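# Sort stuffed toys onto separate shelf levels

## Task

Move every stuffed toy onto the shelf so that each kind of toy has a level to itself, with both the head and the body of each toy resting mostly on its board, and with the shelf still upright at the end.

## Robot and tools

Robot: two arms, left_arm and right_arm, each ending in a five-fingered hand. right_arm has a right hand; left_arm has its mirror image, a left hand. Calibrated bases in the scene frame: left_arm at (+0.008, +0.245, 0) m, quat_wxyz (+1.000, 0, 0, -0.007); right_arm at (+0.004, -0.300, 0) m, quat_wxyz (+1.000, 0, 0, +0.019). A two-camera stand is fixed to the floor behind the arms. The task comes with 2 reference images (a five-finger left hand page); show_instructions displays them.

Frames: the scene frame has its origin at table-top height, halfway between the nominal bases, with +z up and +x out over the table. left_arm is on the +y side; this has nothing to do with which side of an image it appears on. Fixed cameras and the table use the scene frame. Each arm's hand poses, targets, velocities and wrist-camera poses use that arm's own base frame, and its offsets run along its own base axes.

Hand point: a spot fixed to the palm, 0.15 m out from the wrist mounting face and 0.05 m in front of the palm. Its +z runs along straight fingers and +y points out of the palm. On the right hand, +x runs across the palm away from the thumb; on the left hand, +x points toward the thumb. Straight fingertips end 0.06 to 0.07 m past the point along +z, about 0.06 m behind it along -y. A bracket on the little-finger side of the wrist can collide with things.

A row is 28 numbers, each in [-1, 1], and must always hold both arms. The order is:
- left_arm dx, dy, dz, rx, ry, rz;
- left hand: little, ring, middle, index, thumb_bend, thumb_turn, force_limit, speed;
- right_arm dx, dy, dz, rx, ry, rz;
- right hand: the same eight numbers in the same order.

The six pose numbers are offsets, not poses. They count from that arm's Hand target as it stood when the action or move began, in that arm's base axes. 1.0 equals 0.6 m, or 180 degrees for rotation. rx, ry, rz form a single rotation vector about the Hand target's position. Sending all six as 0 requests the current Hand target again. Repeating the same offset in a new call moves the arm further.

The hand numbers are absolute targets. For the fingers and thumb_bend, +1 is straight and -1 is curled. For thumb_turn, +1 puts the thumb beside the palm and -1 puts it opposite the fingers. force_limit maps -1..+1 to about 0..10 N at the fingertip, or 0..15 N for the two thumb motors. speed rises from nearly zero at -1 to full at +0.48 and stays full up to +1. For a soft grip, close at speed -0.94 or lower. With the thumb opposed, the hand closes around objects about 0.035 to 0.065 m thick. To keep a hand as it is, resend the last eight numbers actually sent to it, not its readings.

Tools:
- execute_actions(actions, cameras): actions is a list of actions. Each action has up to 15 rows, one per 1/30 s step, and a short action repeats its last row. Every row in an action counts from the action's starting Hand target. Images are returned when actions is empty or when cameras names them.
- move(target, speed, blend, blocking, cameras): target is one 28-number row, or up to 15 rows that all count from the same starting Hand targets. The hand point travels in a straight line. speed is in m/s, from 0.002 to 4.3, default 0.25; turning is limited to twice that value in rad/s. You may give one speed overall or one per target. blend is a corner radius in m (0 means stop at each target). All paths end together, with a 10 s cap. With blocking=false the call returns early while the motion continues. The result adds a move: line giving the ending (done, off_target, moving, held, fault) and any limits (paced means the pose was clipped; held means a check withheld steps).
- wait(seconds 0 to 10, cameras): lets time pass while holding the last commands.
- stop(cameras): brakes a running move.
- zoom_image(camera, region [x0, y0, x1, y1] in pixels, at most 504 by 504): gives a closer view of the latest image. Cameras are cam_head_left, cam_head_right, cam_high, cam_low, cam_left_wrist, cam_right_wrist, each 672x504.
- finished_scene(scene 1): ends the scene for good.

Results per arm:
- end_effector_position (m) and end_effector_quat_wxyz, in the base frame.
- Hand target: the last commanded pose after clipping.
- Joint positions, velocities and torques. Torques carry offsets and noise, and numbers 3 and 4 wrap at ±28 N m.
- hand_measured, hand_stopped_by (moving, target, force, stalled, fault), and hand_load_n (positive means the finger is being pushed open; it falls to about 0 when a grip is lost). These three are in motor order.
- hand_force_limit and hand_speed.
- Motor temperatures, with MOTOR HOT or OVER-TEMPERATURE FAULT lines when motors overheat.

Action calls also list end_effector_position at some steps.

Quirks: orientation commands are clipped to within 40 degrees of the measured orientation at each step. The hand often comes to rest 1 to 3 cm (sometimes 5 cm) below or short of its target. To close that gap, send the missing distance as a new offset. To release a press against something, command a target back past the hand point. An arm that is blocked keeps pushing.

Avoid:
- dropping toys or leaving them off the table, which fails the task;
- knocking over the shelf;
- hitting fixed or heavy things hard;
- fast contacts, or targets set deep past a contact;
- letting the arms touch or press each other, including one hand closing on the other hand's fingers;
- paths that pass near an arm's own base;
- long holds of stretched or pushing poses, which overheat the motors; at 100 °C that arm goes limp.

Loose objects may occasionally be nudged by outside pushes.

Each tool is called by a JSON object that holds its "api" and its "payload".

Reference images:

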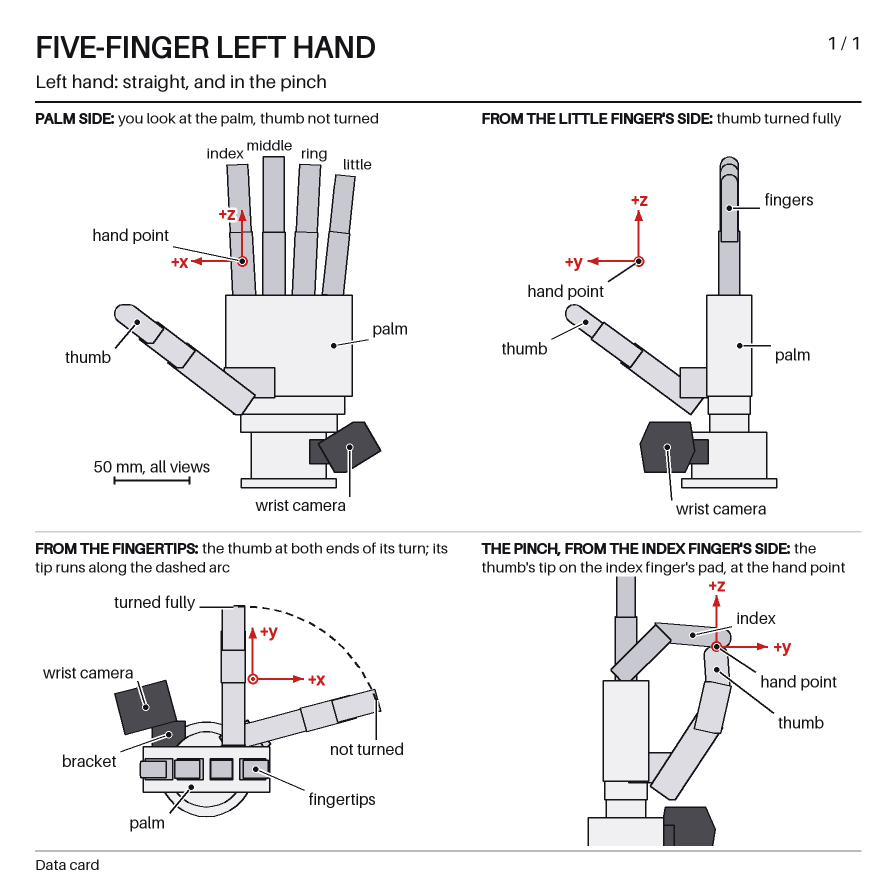

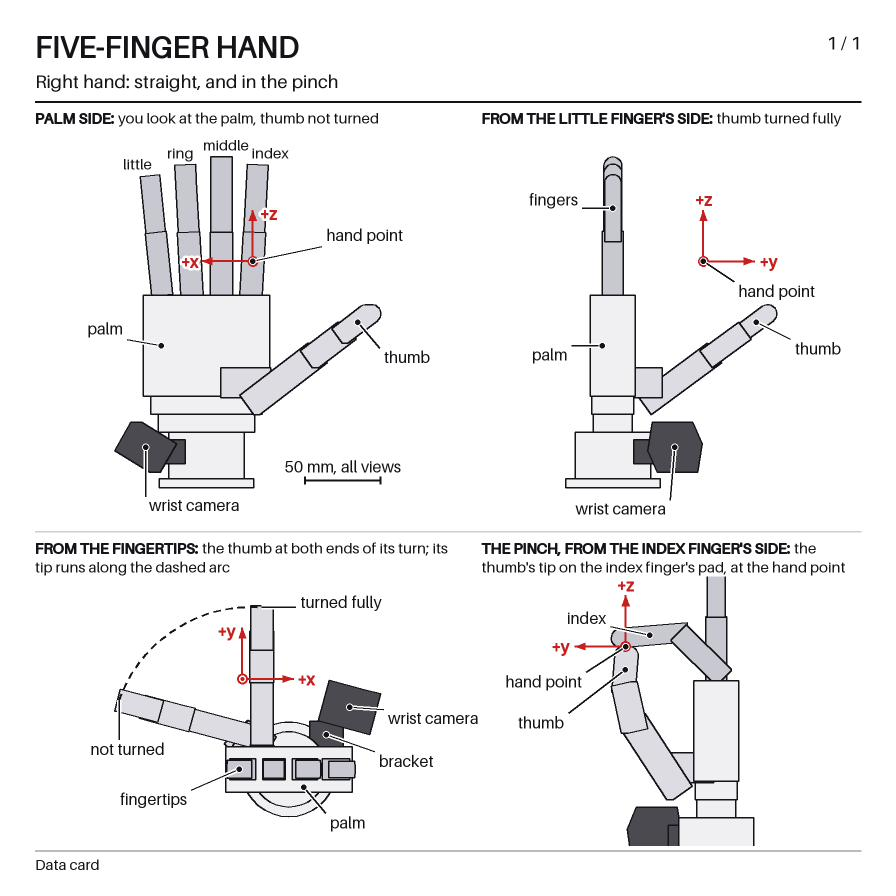

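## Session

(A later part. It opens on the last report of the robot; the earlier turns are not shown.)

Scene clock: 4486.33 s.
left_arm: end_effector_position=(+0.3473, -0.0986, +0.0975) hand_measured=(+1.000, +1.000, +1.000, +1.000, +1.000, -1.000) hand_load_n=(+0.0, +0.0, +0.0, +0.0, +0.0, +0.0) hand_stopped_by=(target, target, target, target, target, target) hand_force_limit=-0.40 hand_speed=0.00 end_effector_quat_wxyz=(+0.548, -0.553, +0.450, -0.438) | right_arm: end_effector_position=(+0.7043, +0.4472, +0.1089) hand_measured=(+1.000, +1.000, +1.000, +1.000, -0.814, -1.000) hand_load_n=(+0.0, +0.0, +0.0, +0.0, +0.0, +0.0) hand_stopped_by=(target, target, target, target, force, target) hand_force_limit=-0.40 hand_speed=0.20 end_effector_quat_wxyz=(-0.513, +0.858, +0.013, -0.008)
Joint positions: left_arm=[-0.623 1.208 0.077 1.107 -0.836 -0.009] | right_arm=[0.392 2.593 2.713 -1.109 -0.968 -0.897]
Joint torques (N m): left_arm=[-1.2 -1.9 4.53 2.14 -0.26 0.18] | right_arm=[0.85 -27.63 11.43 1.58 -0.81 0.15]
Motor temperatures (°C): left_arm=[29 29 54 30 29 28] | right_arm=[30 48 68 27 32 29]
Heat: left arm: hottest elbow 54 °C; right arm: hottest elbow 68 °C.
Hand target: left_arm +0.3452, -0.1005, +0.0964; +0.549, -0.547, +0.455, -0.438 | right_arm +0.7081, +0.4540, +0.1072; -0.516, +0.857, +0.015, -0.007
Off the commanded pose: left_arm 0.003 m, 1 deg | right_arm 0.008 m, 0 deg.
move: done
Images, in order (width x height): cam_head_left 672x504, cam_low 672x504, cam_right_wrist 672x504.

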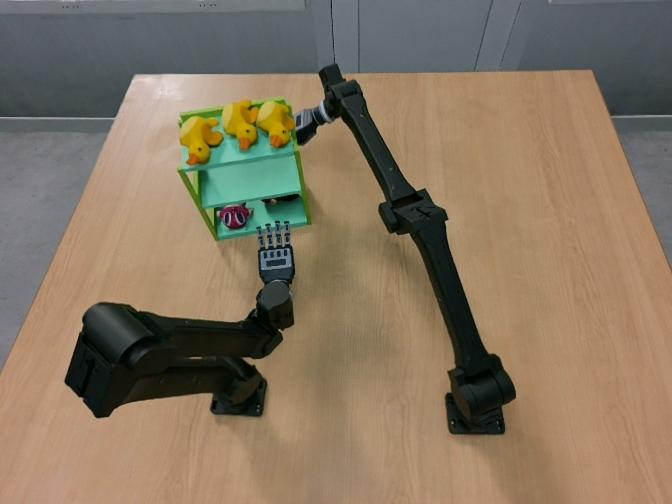

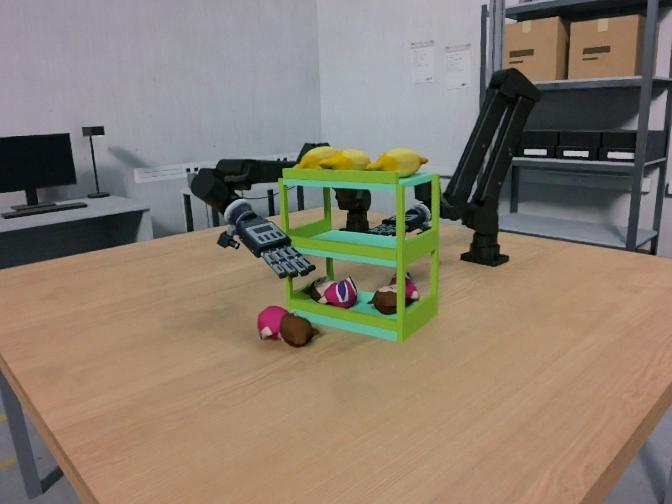

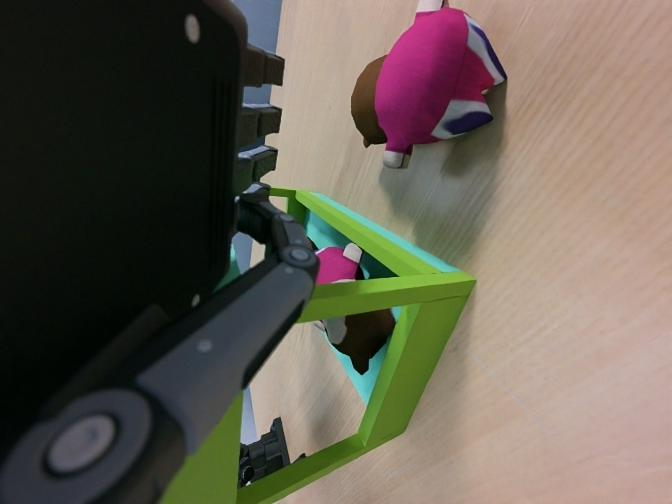

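{"api": "zoom_image", "payload": {"camera": "cam_head_left", "region": [230, 60, 400, 187]}}

{"api": "zoom_image", "payload": {"camera": "cam_low", "region": [170, 150, 450, 360]}}

Scaled by 2.965 from the camera's 672x504 image, which has a finer 960x720 frame.

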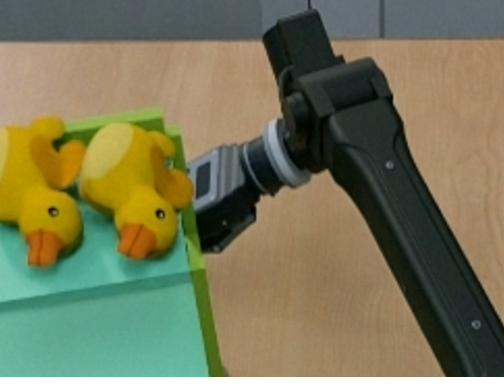

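Scaled by 1.800 from the camera's 672x504 image, which has a finer 960x720 frame.

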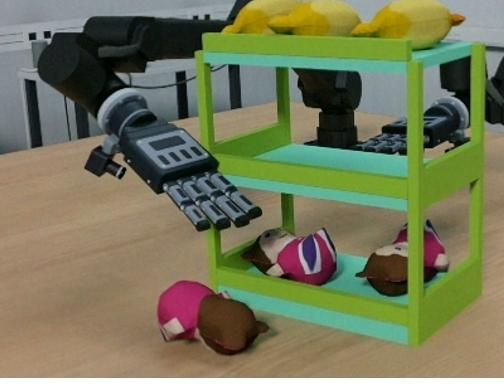

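{"api": "move", "payload": {"target": [0,0,0,0,0,0,1,1,1,1,1,-1,-0.4,0.0, -0.018,0.12,-0.04,0,0,0,1,1,1,1,-1,-1,-0.4,0.2], "speed": 0.12, "cameras": ["cam_head_left", "cam_right_wrist", "cam_low", "cam_high"]}}

{"api": "zoom_image", "payload": {"camera": "cam_low", "region": [170, 150, 450, 360]}}

Scene clock: 4506.80 s.
left_arm: end_effector_position=(+0.3473, -0.0986, +0.0975) hand_measured=(+1.000, +1.000, +1.000, +1.000, +1.000, -1.000) hand_load_n=(+0.0, +0.0, +0.0, +0.0, +0.0, +0.0) hand_stopped_by=(target, target, target, target, target, target) hand_force_limit=-0.40 hand_speed=0.00 end_effector_quat_wxyz=(+0.548, -0.553, +0.450, -0.438) | right_arm: end_effector_position=(+0.6986, +0.5166, +0.0830) hand_measured=(+1.000, +1.000, +1.000, +1.000, -0.814, -1.000) hand_load_n=(+0.0, +0.0, +0.0, +0.0, +0.0, +0.0) hand_stopped_by=(target, target, target, target, force, target) hand_force_limit=-0.40 hand_speed=0.20 end_effector_quat_wxyz=(-0.517, +0.856, +0.010, +0.001)
Joint positions: left_arm=[-0.623 1.208 0.077 1.107 -0.836 -0.009] | right_arm=[0.473 2.707 2.853 -1.012 -0.913 -0.765]
Joint torques (N m): left_arm=[-1.14 -1.9 4.51 2.15 -0.25 0.18] | right_arm=[2.02 -28.34 12.78 0.96 -0.72 0.19]
Motor temperatures (°C): left_arm=[29 29 54 30 29 28] | right_arm=[30 46 69 27 32 29]
Heat: left arm: hottest elbow 54 °C; right arm: hottest elbow 69 °C.
Hand target: left_arm +0.3452, -0.1005, +0.0964; +0.549, -0.547, +0.455, -0.438 | right_arm +0.6974, +0.5259, +0.0833; -0.516, +0.857, +0.015, -0.006
Off the commanded pose: left_arm 0.003 m, 1 deg | right_arm 0.009 m, 1 deg.
move: done
Images, in order (width x height): cam_head_left 672x504, cam_high 672x504, cam_low 672x504, cam_right_wrist 672x504.

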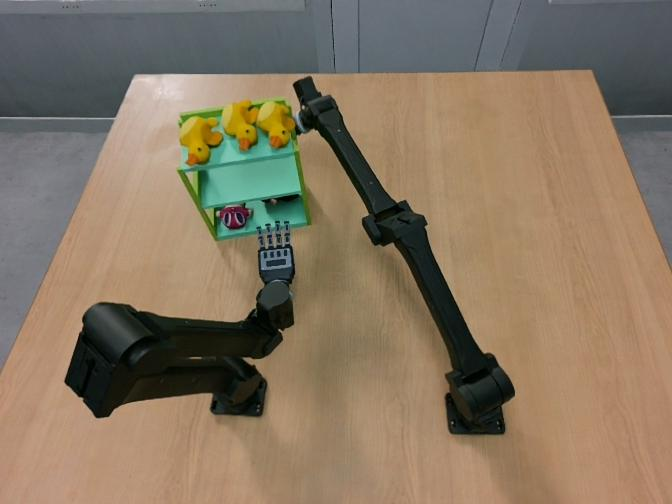

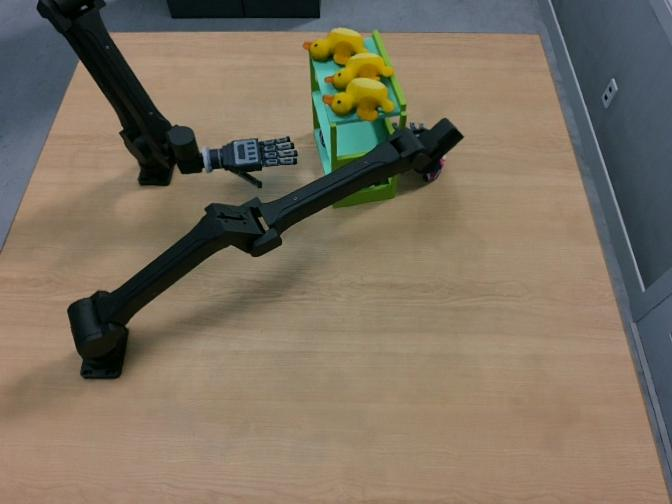

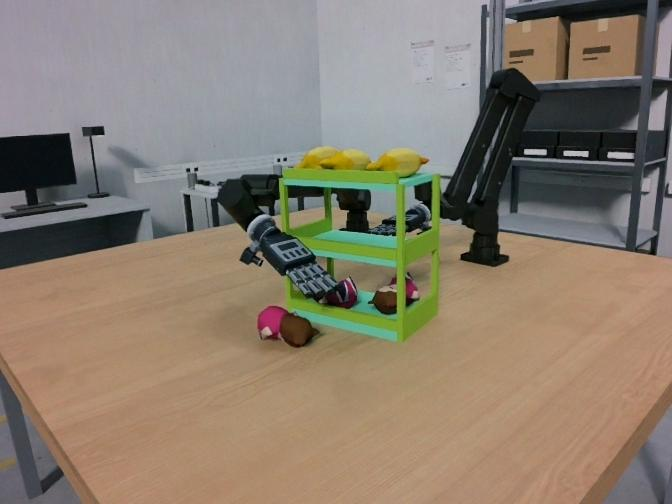

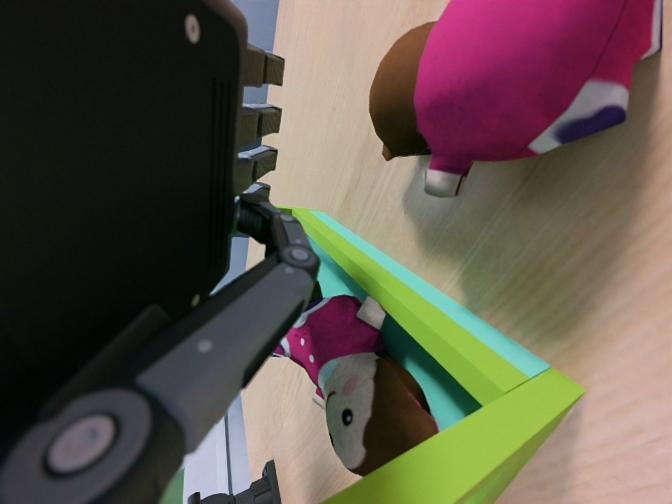

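Scaled by 1.800 from the camera's 672x504 image, which has a finer 960x720 frame.

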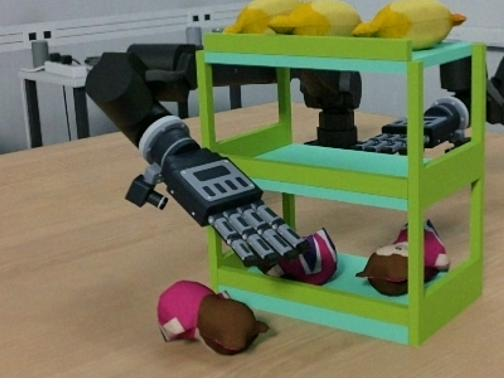

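{"api": "zoom_image", "payload": {"camera": "cam_high", "region": [370, 90, 490, 210]}}

Scaled by 4.200 from the camera's 672x504 image, which has a finer 960x720 frame.

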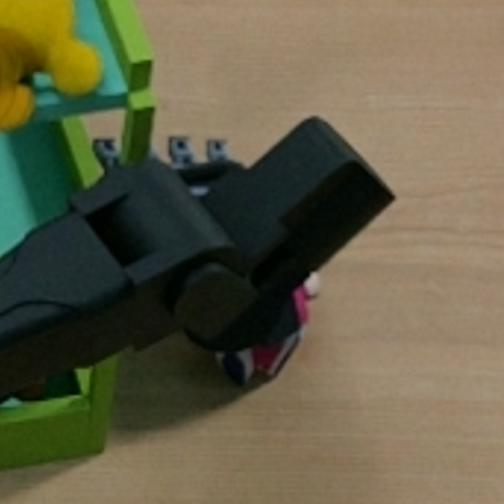

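{"api": "move", "payload": {"target": [[0,0,0,0,0,0,1,1,1,1,1,-1,-0.4,0.0, 0.06,-0.07,0,0,0,-0.05,1,1,1,1,-1,-1,-0.4,0.2],[0,0,0,0,0,0,1,1,1,1,1,-1,-0.4,0.0, 0.07,0.0,-0.015,0,0,-0.05,1,1,1,1,-1,-1,-0.4,0.2]], "speed": 0.12, "cameras": ["cam_right_wrist", "cam_low", "cam_high"]}}

{"api": "zoom_image", "payload": {"camera": "cam_high", "region": [370, 90, 490, 210]}}

Scene clock: 4579.27 s.
left_arm: end_effector_position=(+0.3473, -0.0986, +0.0975) hand_measured=(+1.000, +1.000, +1.000, +1.000, +1.000, -1.000) hand_load_n=(+0.0, +0.0, +0.0, +0.0, +0.0, +0.0) hand_stopped_by=(target, target, target, target, target, target) hand_force_limit=-0.40 hand_speed=0.00 end_effector_quat_wxyz=(+0.548, -0.553, +0.450, -0.438) | right_arm: end_effector_position=(+0.7357, +0.5195, +0.0685) hand_measured=(+1.000, +1.000, +1.000, +1.000, -0.814, -1.000) hand_load_n=(+0.0, +0.0, +0.0, +0.0, +0.0, +0.0) hand_stopped_by=(target, target, target, target, force, target) hand_force_limit=-0.40 hand_speed=0.20 end_effector_quat_wxyz=(-0.518, +0.852, -0.059, +0.043)
Joint positions: left_arm=[-0.623 1.208 0.077 1.107 -0.836 -0.009] | right_arm=[0.465 2.744 2.867 -0.854 -0.811 -0.591]
Joint torques (N m): left_arm=[-1.14 -1.85 4.52 2.14 -0.26 0.18] | right_arm=[0.62 -28.57 13.12 1.31 -0.49 0.18]
Motor temperatures (°C): left_arm=[29 29 53 30 29 28] | right_arm=[30 48 74 27 32 29]
Heat: left arm: hottest elbow 53 °C; right arm: hottest elbow 74 °C.
Hand target: left_arm +0.3452, -0.1005, +0.0964; +0.549, -0.547, +0.455, -0.438 | right_arm +0.7393, +0.5261, +0.0744; -0.515, +0.855, -0.052, +0.034
Off the commanded pose: left_arm 0.003 m, 1 deg | right_arm 0.009 m, 1 deg.
elbow stopped short (right arm): the move would have taken joint 3 (elbow) straighter than the controller allows.
move: done
Images, in order (width x height): cam_high 672x504, cam_low 672x504, cam_right_wrist 672x504.

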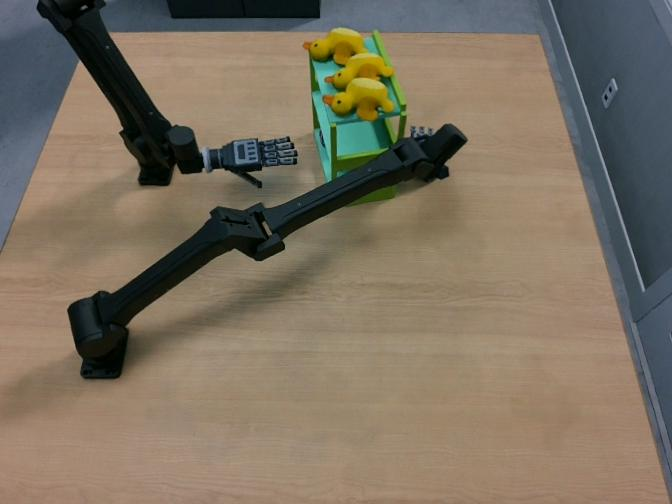

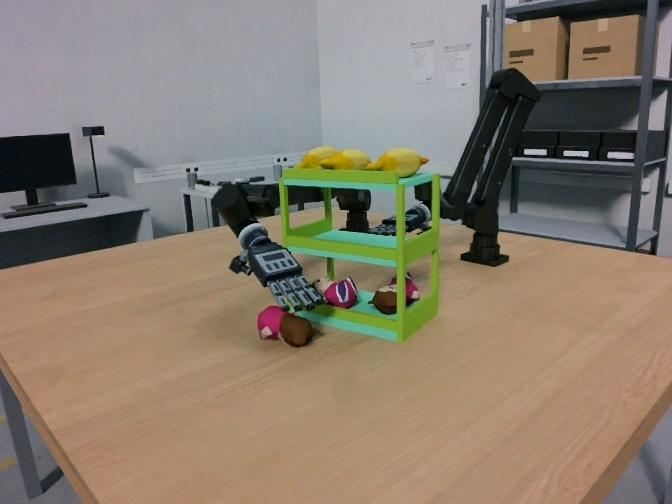

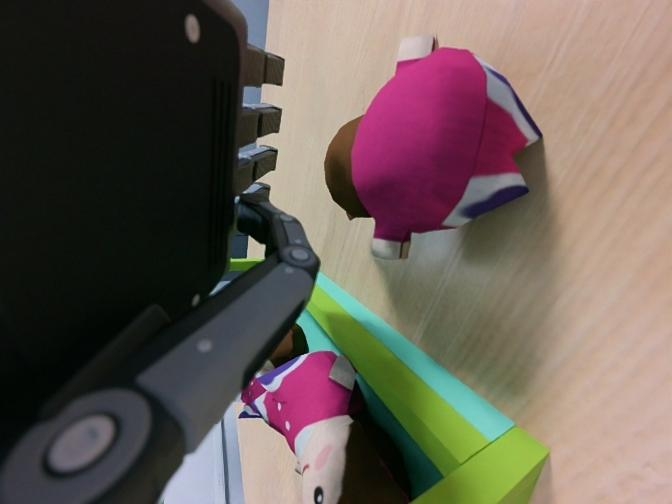

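Scaled by 4.200 from the camera's 672x504 image, which has a finer 960x720 frame.

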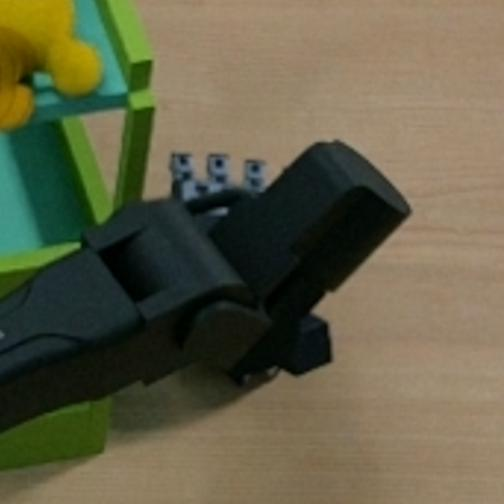

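{"api": "zoom_image", "payload": {"camera": "cam_low", "region": [200, 200, 368, 360]}}

Scaled by 3.000 from the camera's 672x504 image, which has a finer 960x720 frame.

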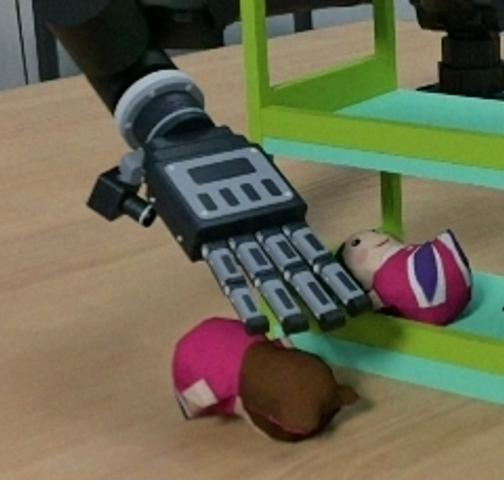

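{"api": "move", "payload": {"target": [[0,0,0,0,0,0,1,1,1,1,1,-1,-0.4,0.0, 0.0,0.005,-0.04,0,0,0,1,1,1,1,-1,-1,-0.4,0.2],[0,0,0,0,0,0,1,1,1,1,1,-1,-0.4,0.0, 0.0,0.005,-0.045,0,0,0,0.1,0.1,0.1,0.1,-1,-1,-0.5,-0.4]], "speed": 0.1, "cameras": ["cam_right_wrist", "cam_low"]}}

{"api": "zoom_image", "payload": {"camera": "cam_low", "region": [200, 200, 368, 360]}}

Scene clock: 4600.67 s.
left_arm: end_effector_position=(+0.3473, -0.0986, +0.0975) hand_measured=(+1.000, +1.000, +1.000, +1.000, +1.000, -1.000) hand_load_n=(-0.5, +0.0, +0.0, +0.0, +0.0, +0.0) hand_stopped_by=(target, target, target, target, target, target) hand_force_limit=-0.40 hand_speed=0.00 end_effector_quat_wxyz=(+0.548, -0.553, +0.450, -0.438) | right_arm: end_effector_position=(+0.7350, +0.5257, +0.0535) hand_measured=(+0.100, +0.100, +0.234, +0.122, -0.814, -1.000) hand_load_n=(+0.0, +1.5, +2.0, +3.5, +2.0, +1.0) hand_stopped_by=(target, target, force, force, force, target) hand_force_limit=-0.50 hand_speed=-0.40 end_effector_quat_wxyz=(-0.520, +0.852, -0.054, +0.040)
Joint positions: left_arm=[-0.623 1.208 0.077 1.107 -0.836 -0.009] | right_arm=[0.47 2.778 2.892 -0.843 -0.816 -0.59]
Joint torques (N m): left_arm=[-1.26 -1.85 4.51 2.15 -0.26 0.18] | right_arm=[0.32 -28.45 11.6 1.84 -0.23 0.11]
Motor temperatures (°C): left_arm=[29 29 53 30 29 28] | right_arm=[30 48 69 27 32 29]
Heat: left arm: hottest elbow 53 °C; right arm: hottest elbow 69 °C.
Hand target: left_arm +0.3452, -0.1005, +0.0964; +0.549, -0.547, +0.455, -0.438 | right_arm +0.7394, +0.5290, +0.0473; -0.515, +0.855, -0.052, +0.034
Off the commanded pose: left_arm 0.003 m, 1 deg | right_arm 0.008 m, 1 deg.
elbow stopped short (right arm): the move would have taken joint 3 (elbow) straighter than the controller allows.
move: done; target 2's new numbers were sent with right_arm's hand 0.012 m and 1 deg from that target
Images, in order (width x height): cam_low 672x504, cam_right_wrist 672x504.

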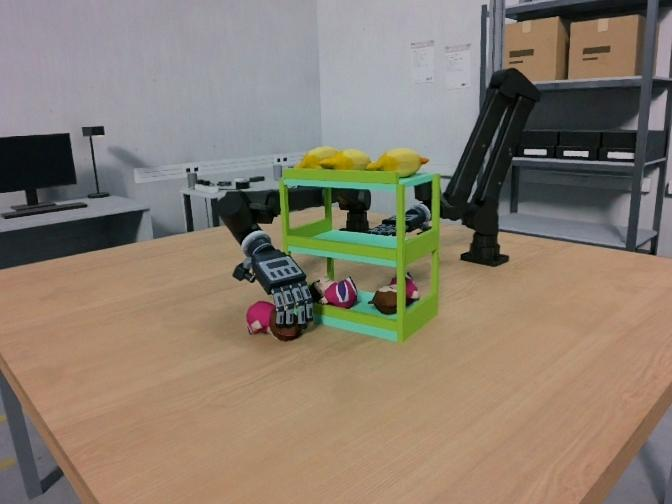

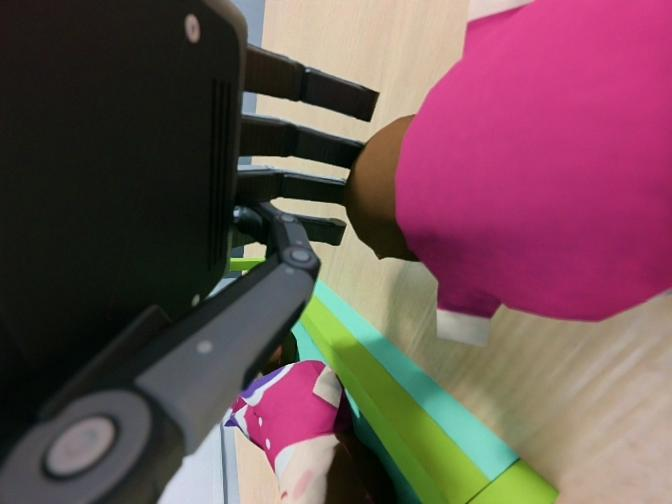

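Scaled by 3.000 from the camera's 672x504 image, which has a finer 960x720 frame.

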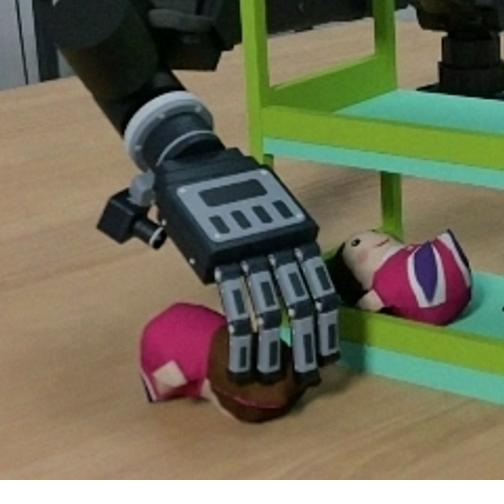

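{"api": "move", "payload": {"target": [0,0,0,0,0,0,1,1,1,1,1,-1,-0.4,0.0, 0.0,-0.30,0.01,0,0,0,0.1,0.1,0.1,0.1,-1,-1,-0.5,-0.4], "speed": 0.08, "cameras": ["cam_right_wrist", "cam_low", "cam_high", "cam_head_left"]}}

Scene clock: 4610.40 s.
left_arm: end_effector_position=(+0.3473, -0.0986, +0.0975) hand_measured=(+1.000, +1.000, +1.000, +1.000, +1.000, -1.000) hand_load_n=(+0.0, +0.0, +0.0, +0.0, +0.0, +0.0) hand_stopped_by=(target, target, target, target, target, target) hand_force_limit=-0.40 hand_speed=0.00 end_effector_quat_wxyz=(+0.548, -0.553, +0.450, -0.438) | right_arm: end_effector_position=(+0.7378, +0.3614, +0.0520) hand_measured=(+0.100, +0.100, +0.234, +0.122, -0.814, -1.000) hand_load_n=(+0.0, +1.0, +2.0, +4.0, +2.0, +1.0) hand_stopped_by=(target, target, force, force, force, target) hand_force_limit=-0.50 hand_speed=-0.40 end_effector_quat_wxyz=(-0.518, +0.853, -0.048, +0.032)
Joint positions: left_arm=[-0.623 1.208 0.077 1.107 -0.836 -0.009] | right_arm=[0.278 2.466 2.308 -0.774 -0.959 -0.839]
Joint torques (N m): left_arm=[-1.2 -1.9 4.53 2.17 -0.26 0.17] | right_arm=[-0.67 -29.98 7.86 0.75 -0.6 -0.15]
Motor temperatures (°C): left_arm=[29 29 53 30 29 28] | right_arm=[30 50 70 27 32 29]
Heat: left arm: hottest elbow 53 °C; right arm: hottest elbow 70 °C.
Hand target: left_arm +0.3452, -0.1005, +0.0964; +0.549, -0.547, +0.455, -0.438 | right_arm +0.7393, +0.3491, +0.0533; -0.515, +0.855, -0.052, +0.034
Off the commanded pose: left_arm 0.003 m, 1 deg | right_arm 0.013 m, 1 deg.
move: off_target (right_arm)
Images, in order (width x height): cam_head_left 672x504, cam_high 672x504, cam_low 672x504, cam_right_wrist 672x504.

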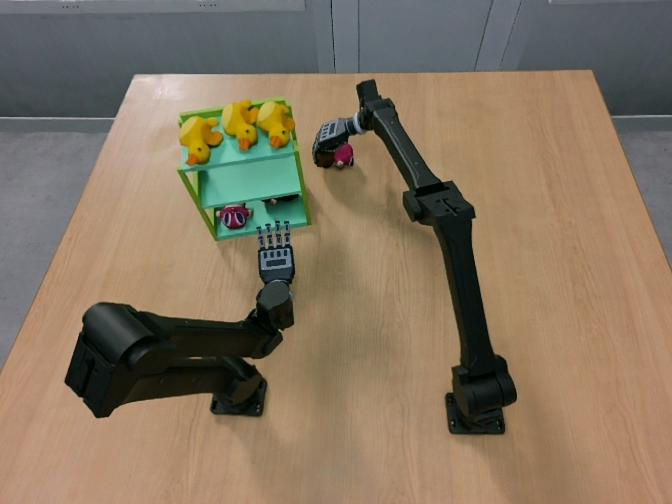

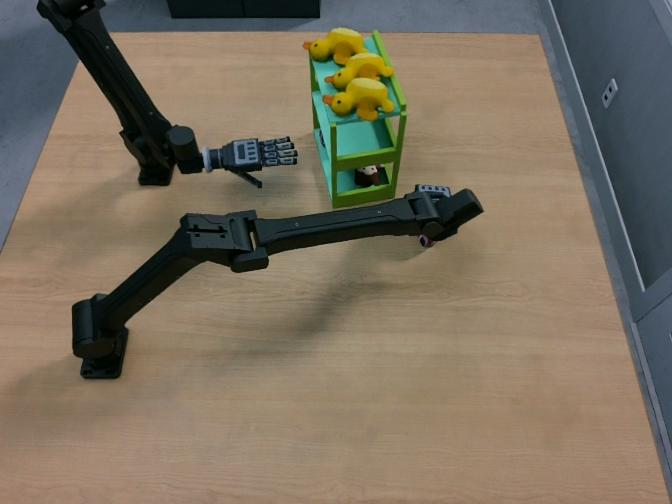

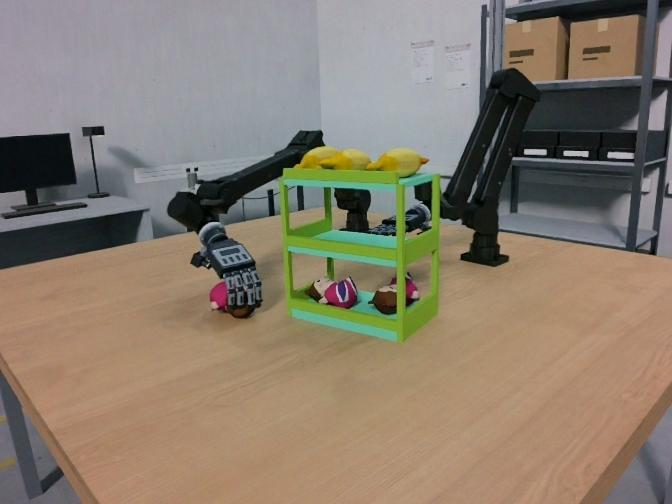

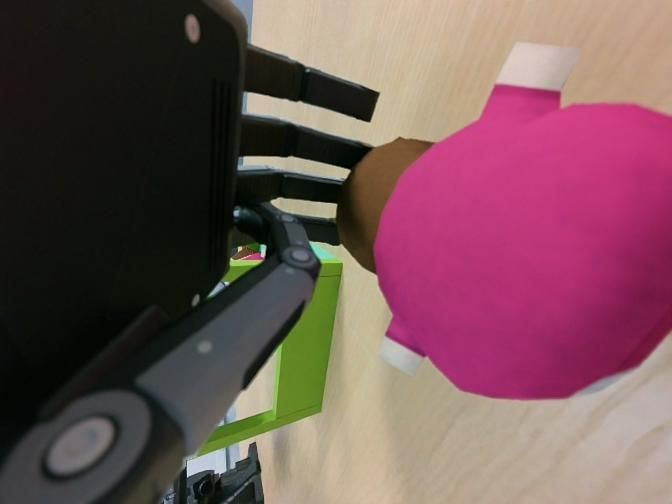

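{"api": "move", "payload": {"target": [0,0,0,0,0,0,1,1,1,1,1,-1,-0.4,0.0, -0.03,-0.20,0.0,0,0,0,0.1,0.1,0.1,0.1,-1,-1,-0.5,-0.4], "speed": 0.08, "cameras": ["cam_right_wrist", "cam_head_left"]}}

Scene clock: 4630.63 s.
left_arm: end_effector_position=(+0.3473, -0.0986, +0.0975) hand_measured=(+1.000, +1.000, +1.000, +1.000, +1.000, -1.000) hand_load_n=(+0.0, +0.0, +0.0, +0.0, +0.0, +0.0) hand_stopped_by=(target, target, target, target, target, target) hand_force_limit=-0.40 hand_speed=0.00 end_effector_quat_wxyz=(+0.548, -0.553, +0.450, -0.438) | right_arm: end_effector_position=(+0.7219, +0.2379, +0.0491) hand_measured=(+0.100, +0.100, +0.234, +0.122, -0.814, -1.000) hand_load_n=(+0.0, +0.0, +2.0, +4.0, +2.5, +1.5) hand_stopped_by=(target, target, force, force, force, target) hand_force_limit=-0.50 hand_speed=-0.40 end_effector_quat_wxyz=(-0.517, +0.854, -0.052, +0.030)
Joint positions: left_arm=[-0.623 1.208 0.077 1.107 -0.836 -0.009] | right_arm=[0.124 2.361 2.126 -0.905 -1.035 -1.078]
Joint torques (N m): left_arm=[-1.2 -1.9 4.49 2.15 -0.26 0.17] | right_arm=[-0.5 -28.86 7.47 0.59 -0.77 -0.17]
Motor temperatures (°C): left_arm=[29 29 53 30 29 28] | right_arm=[30 55 67 27 32 29]
Heat: left arm: hottest elbow 53 °C; right arm: hottest elbow 67 °C.
Hand target: left_arm +0.3452, -0.1005, +0.0964; +0.549, -0.547, +0.455, -0.438 | right_arm +0.7214, +0.2290, +0.0536; -0.515, +0.855, -0.052, +0.034
Off the commanded pose: left_arm 0.003 m, 1 deg | right_arm 0.010 m, 0 deg.
move: done
Images, in order (width x height): cam_head_left 672x504, cam_right_wrist 672x504.

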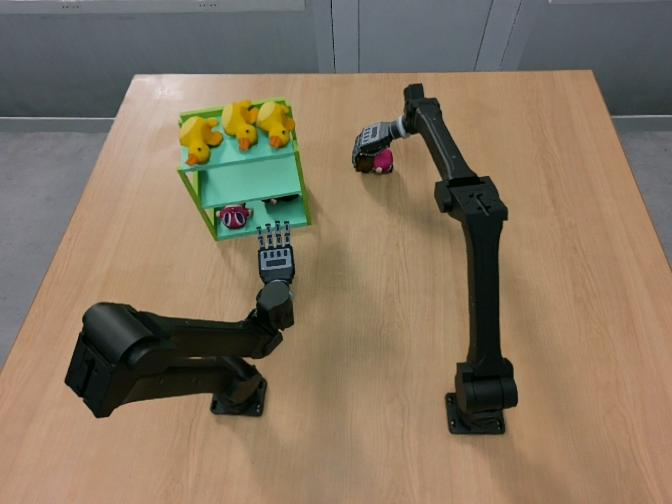

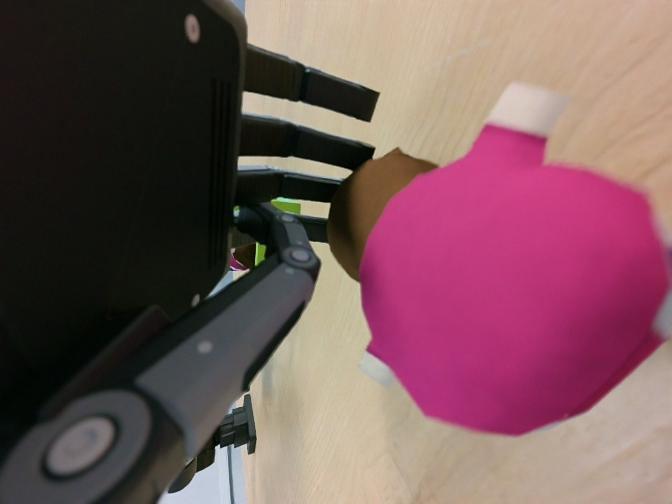

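{"api": "move", "payload": {"target": [[0,0,0,0,0,0,1,1,1,1,1,-1,-0.4,0.0, 0.0,0.0,0.0,0,0,0,0.8,0.8,0.8,0.8,-1,-1,-0.5,0]], "speed": 0.1}}

{"api": "move", "payload": {"target": [[0,0,0,0,0,0,1,1,1,1,1,-1,-0.4,0.0, 0.0,-0.02,0.2,0,0,0,0.8,0.8,0.8,0.8,-1,-1,-0.5,0],[0,0,0,0,0,0,1,1,1,1,1,-1,-0.4,0.0, -0.35,-0.45,0.25,0,0,0,0.8,0.8,0.8,0.8,-1,-1,-0.5,0],[0,0,0,0,0,0,1,1,1,1,1,-1,-0.4,0.0, -0.55,-0.55,0.1,0,0,-0.2,0.8,0.8,0.8,0.8,-1,-1,-0.5,0]], "speed": [0.12,0.3,0.3], "blend": [0.03,0.05,0], "cameras": ["cam_high", "cam_head_left"]}}

Scene clock: 4644.97 s.
left_arm: end_effector_position=(+0.3473, -0.0986, +0.0975) hand_measured=(+1.000, +1.000, +1.000, +1.000, +1.000, -1.000) hand_load_n=(+0.0, +0.0, -0.5, +0.0, +0.0, +0.5) hand_stopped_by=(target, target, target, target, target, target) hand_force_limit=-0.40 hand_speed=0.00 end_effector_quat_wxyz=(+0.548, -0.553, +0.450, -0.438) | right_arm: end_effector_position=(+0.7220, +0.2378, +0.0490) hand_measured=(+0.800, +0.800, +0.800, +0.800, -0.814, -1.000) hand_load_n=(+0.0, +0.0, +0.0, +0.0, +0.0, +0.0) hand_stopped_by=(target, target, target, target, force, target) hand_force_limit=-0.50 hand_speed=0.00 end_effector_quat_wxyz=(-0.517, +0.854, -0.051, +0.031)
Joint positions: left_arm=[-0.623 1.208 0.077 1.107 -0.836 -0.009] | right_arm=[0.124 2.361 2.126 -0.905 -1.034 -1.079]
Joint torques (N m): left_arm=[-1.2 -1.85 4.52 2.17 -0.25 0.18] | right_arm=[0.09 -28.86 7.72 0.77 -0.76 -0.14]
Motor temperatures (°C): left_arm=[29 29 52 30 29 28] | right_arm=[30 54 63 27 32 29]
Heat: left arm: hottest elbow 52 °C; right arm: hottest elbow 63 °C.
Hand target: left_arm +0.3452, -0.1005, +0.0964; +0.549, -0.547, +0.455, -0.438 | right_arm +0.7214, +0.2290, +0.0536; -0.515, +0.855, -0.052, +0.034
Off the commanded pose: left_arm 0.003 m, 1 deg | right_arm 0.010 m, 0 deg.
move: done

Scene clock: 4649.03 s.
left_arm: end_effector_position=(+0.3473, -0.0986, +0.0975) hand_measured=(+1.000, +1.000, +1.000, +1.000, +1.000, -1.000) hand_load_n=(+0.0, +0.0, +0.0, +0.0, +0.0, +0.0) hand_stopped_by=(target, target, target, target, target, target) hand_force_limit=-0.40 hand_speed=0.00 end_effector_quat_wxyz=(+0.548, -0.553, +0.450, -0.438) | right_arm: end_effector_position=(+0.3916, -0.0980, +0.1101) hand_measured=(+0.800, +0.800, +0.800, +0.800, -0.814, -1.000) hand_load_n=(+0.0, +0.0, +0.0, +0.0, +0.0, +0.0) hand_stopped_by=(target, target, target, target, force, target) hand_force_limit=-0.50 hand_speed=0.00 end_effector_quat_wxyz=(-0.482, +0.798, -0.311, +0.183)
Joint positions: left_arm=[-0.623 1.208 0.077 1.107 -0.836 -0.009] | right_arm=[-0.615 1.445 0.929 -0.832 -1.07 -1.311]
Joint torques (N m): left_arm=[-1.2 -1.85 4.52 2.17 -0.25 0.18] | right_arm=[-0.32 -12.92 6.76 1.59 -0.83 0.14]
Motor temperatures (°C): left_arm=[29 29 52 30 29 28] | right_arm=[30 53 63 27 32 29]
Heat: left arm: hottest elbow 52 °C; right arm: hottest elbow 63 °C.
Hand target: left_arm +0.3452, -0.1005, +0.0964; +0.549, -0.547, +0.455, -0.438 | right_arm +0.3914, -0.1010, +0.1136; -0.479, +0.797, -0.314, +0.191
Off the commanded pose: left_arm 0.003 m, 1 deg | right_arm 0.005 m, 1 deg.
move: done
Images, in order (width x height): cam_head_left 672x504, cam_high 672x504.

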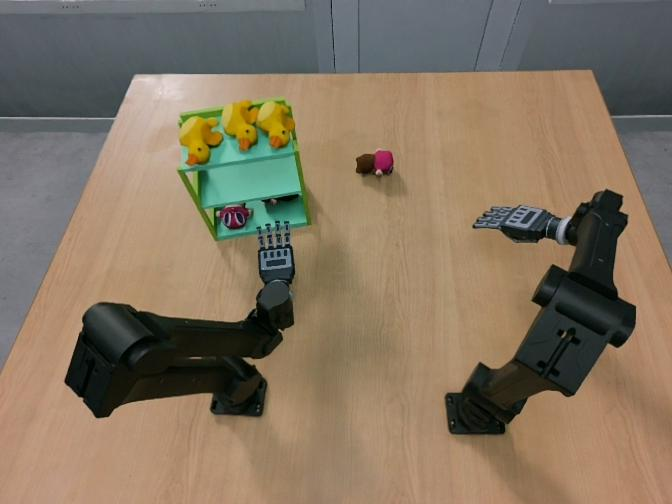

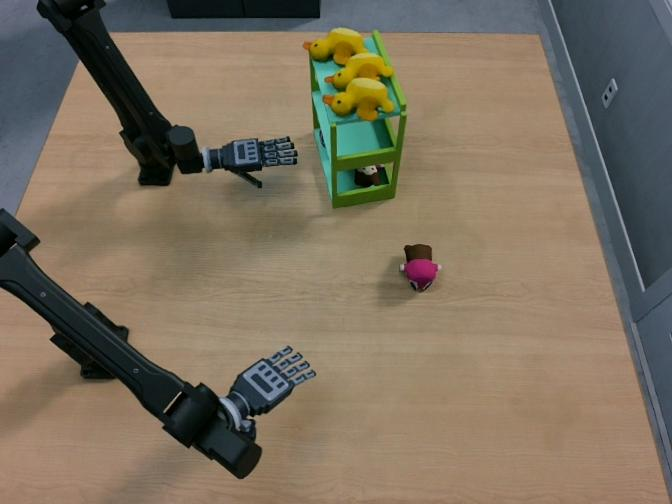

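{"api": "move", "payload": {"target": [[-0.02,-0.33,0.15,-0.0254,0.1478,-0.0417,0.6,0.6,0.6,0.6,1,-1,-0.4,0.0, 0,0,0,0,0,0,0.8,0.8,0.8,0.8,-1,-1,-0.5,0],[0.615,-0.379,0.11,-0.0254,0.1478,-0.0417,0.6,0.6,0.6,0.6,1,-1,-0.4,0.0, 0,0,0,0,0,0,0.8,0.8,0.8,0.8,-1,-1,-0.5,0]], "speed": 0.25, "blend": [0.03,0], "cameras": ["cam_high", "cam_head_left", "cam_left_wrist"]}}

{"api": "zoom_image", "payload": {"camera": "cam_high", "region": [350, 200, 490, 340]}}

Scene clock: 4683.23 s.
left_arm: end_effector_position=(+0.6980, -0.3215, +0.1357) hand_measured=(+0.600, +0.600, +0.600, +0.600, +1.000, -1.000) hand_load_n=(+0.0, +0.0, +0.0, +0.0, +0.0, +0.0) hand_stopped_by=(target, target, target, target, target, target) hand_force_limit=-0.40 hand_speed=0.00 end_effector_quat_wxyz=(-0.372, +0.631, -0.592, +0.337) | right_arm: end_effector_position=(+0.3916, -0.0980, +0.1100) hand_measured=(+0.800, +0.800, +0.800, +0.800, -0.814, -1.000) hand_load_n=(+0.0, +0.0, +0.0, +0.0, +0.0, +0.0) hand_stopped_by=(target, target, target, target, force, target) hand_force_limit=-0.50 hand_speed=0.00 end_effector_quat_wxyz=(-0.482, +0.798, -0.311, +0.183)
Joint positions: left_arm=[-0.497 1.924 1.561 -0.236 -0.494 -0.295] | right_arm=[-0.615 1.445 0.929 -0.832 -1.07 -1.31]
Joint torques (N m): left_arm=[-0.32 -20.78 13.46 1.02 -0.21 0.18] | right_arm=[-0.15 -12.63 6.76 1.5 -0.85 0.17]
Motor temperatures (°C): left_arm=[29 29 53 30 29 28] | right_arm=[30 47 60 27 32 29]
Heat: left arm: hottest elbow 53 °C; right arm: hottest elbow 60 °C.
Hand target: left_arm +0.7141, -0.3281, +0.1627; -0.379, +0.624, -0.585, +0.353 | right_arm +0.3914, -0.1011, +0.1136; -0.479, +0.797, -0.314, +0.191
Off the commanded pose: left_arm 0.032 m, 2 deg | right_arm 0.005 m, 1 deg.
move: off_target (left_arm)
Images, in order (width x height): cam_head_left 672x504, cam_high 672x504, cam_left_wrist 672x504.

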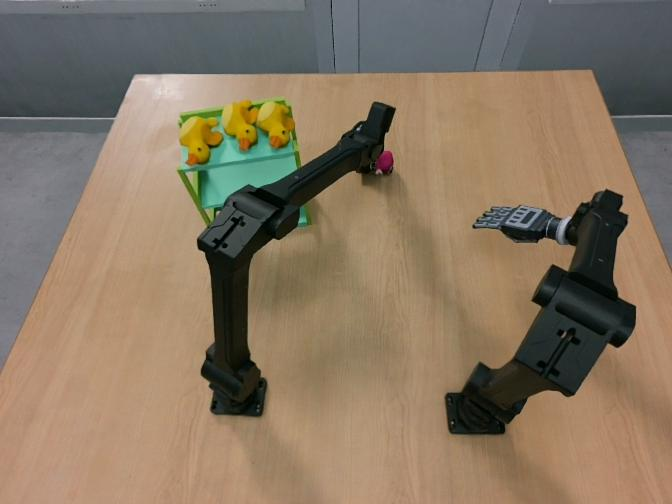

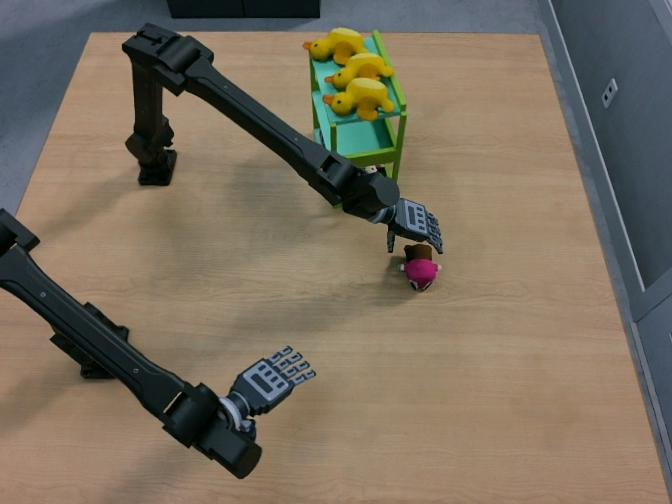

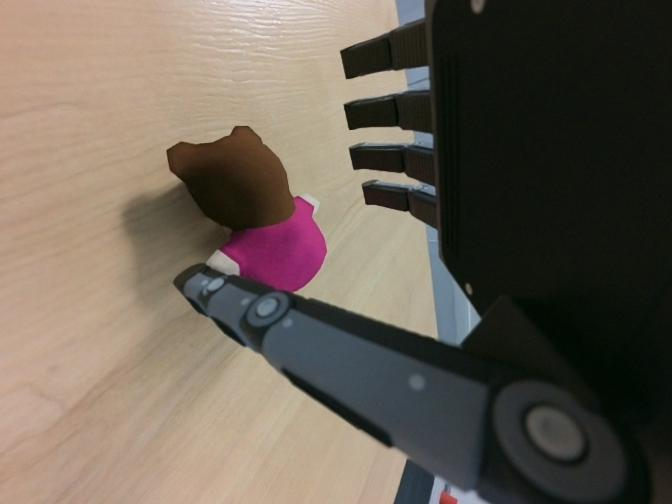

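Scaled by 3.600 from the camera's 672x504 image, which has a finer 960x720 frame.

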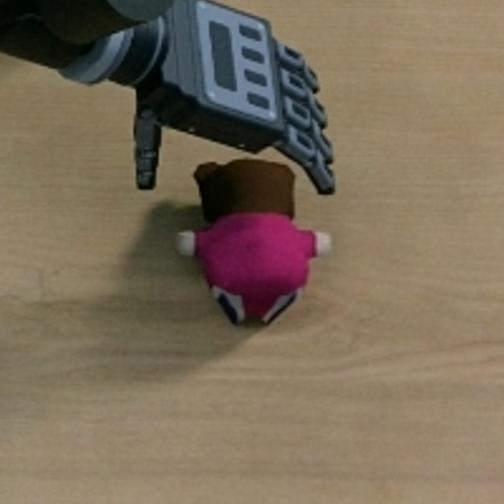

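{"api": "move", "payload": {"target": [0,0,-0.1,0,0,0,0.6,0.6,0.6,0.6,1,-1,-0.4,0.0, 0,0,0,0,0,0,0.8,0.8,0.8,0.8,-1,-1,-0.5,0], "speed": 0.15, "cameras": ["cam_high", "cam_left_wrist"]}}

{"api": "zoom_image", "payload": {"camera": "cam_high", "region": [350, 200, 490, 340]}}

Scene clock: 4707.37 s.
left_arm: end_effector_position=(+0.7103, -0.3281, +0.0999) hand_measured=(+0.600, +0.600, +0.600, +0.600, +1.000, -1.000) hand_load_n=(-0.5, +0.0, +0.0, +0.0, +0.0, +0.0) hand_stopped_by=(target, target, target, target, target, target) hand_force_limit=-0.40 hand_speed=0.00 end_effector_quat_wxyz=(-0.375, +0.629, -0.586, +0.348) | right_arm: end_effector_position=(+0.3916, -0.0980, +0.1100) hand_measured=(+0.800, +0.800, +0.800, +0.800, -0.814, -1.000) hand_load_n=(+0.0, +0.0, +0.0, -0.5, +0.0, +0.0) hand_stopped_by=(target, target, target, target, force, target) hand_force_limit=-0.50 hand_speed=0.00 end_effector_quat_wxyz=(-0.482, +0.798, -0.311, +0.183)
Joint positions: left_arm=[-0.497 1.987 1.545 -0.129 -0.494 -0.295] | right_arm=[-0.615 1.445 0.929 -0.832 -1.07 -1.31]
Joint torques (N m): left_arm=[-0.09 -21.19 8.99 2.04 -0.2 0.17] | right_arm=[-0.32 -12.69 6.86 1.36 -0.84 0.15]
Motor temperatures (°C): left_arm=[29 31 57 30 29 28] | right_arm=[30 44 59 27 33 29]
Heat: left arm: hottest elbow 57 °C; right arm: hottest elbow 59 °C.
Hand target: left_arm +0.7141, -0.3282, +0.1028; -0.379, +0.624, -0.586, +0.353 | right_arm +0.3914, -0.1011, +0.1136; -0.479, +0.797, -0.314, +0.191
Off the commanded pose: left_arm 0.005 m, 1 deg | right_arm 0.005 m, 1 deg.
move: done
Images, in order (width x height): cam_high 672x504, cam_left_wrist 672x504.

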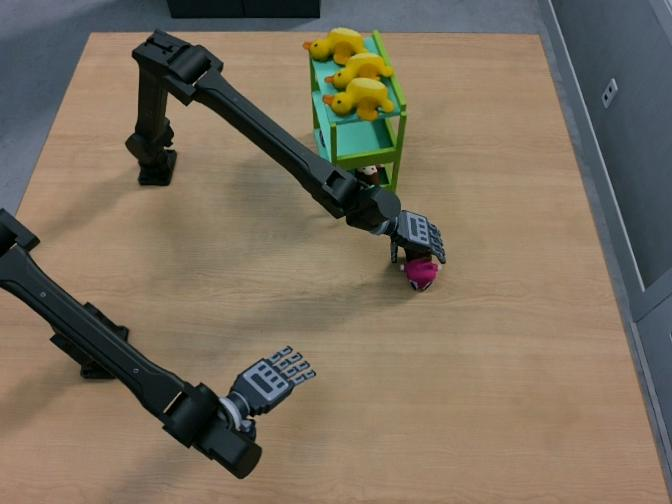

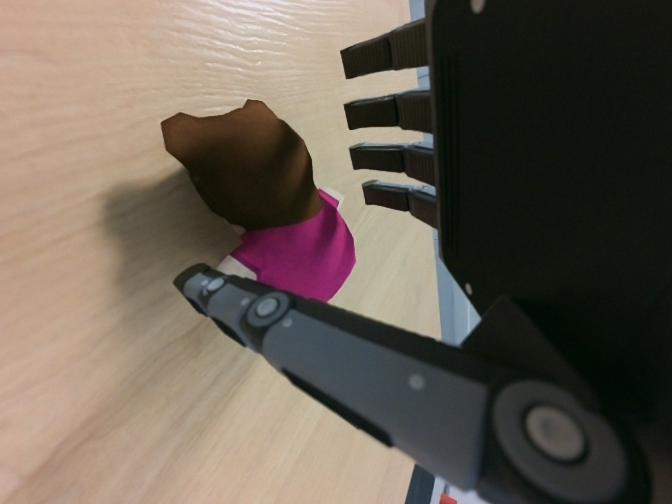

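Scaled by 3.600 from the camera's 672x504 image, which has a finer 960x720 frame.

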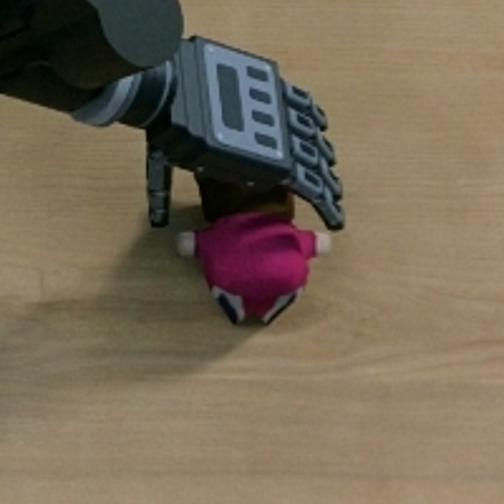

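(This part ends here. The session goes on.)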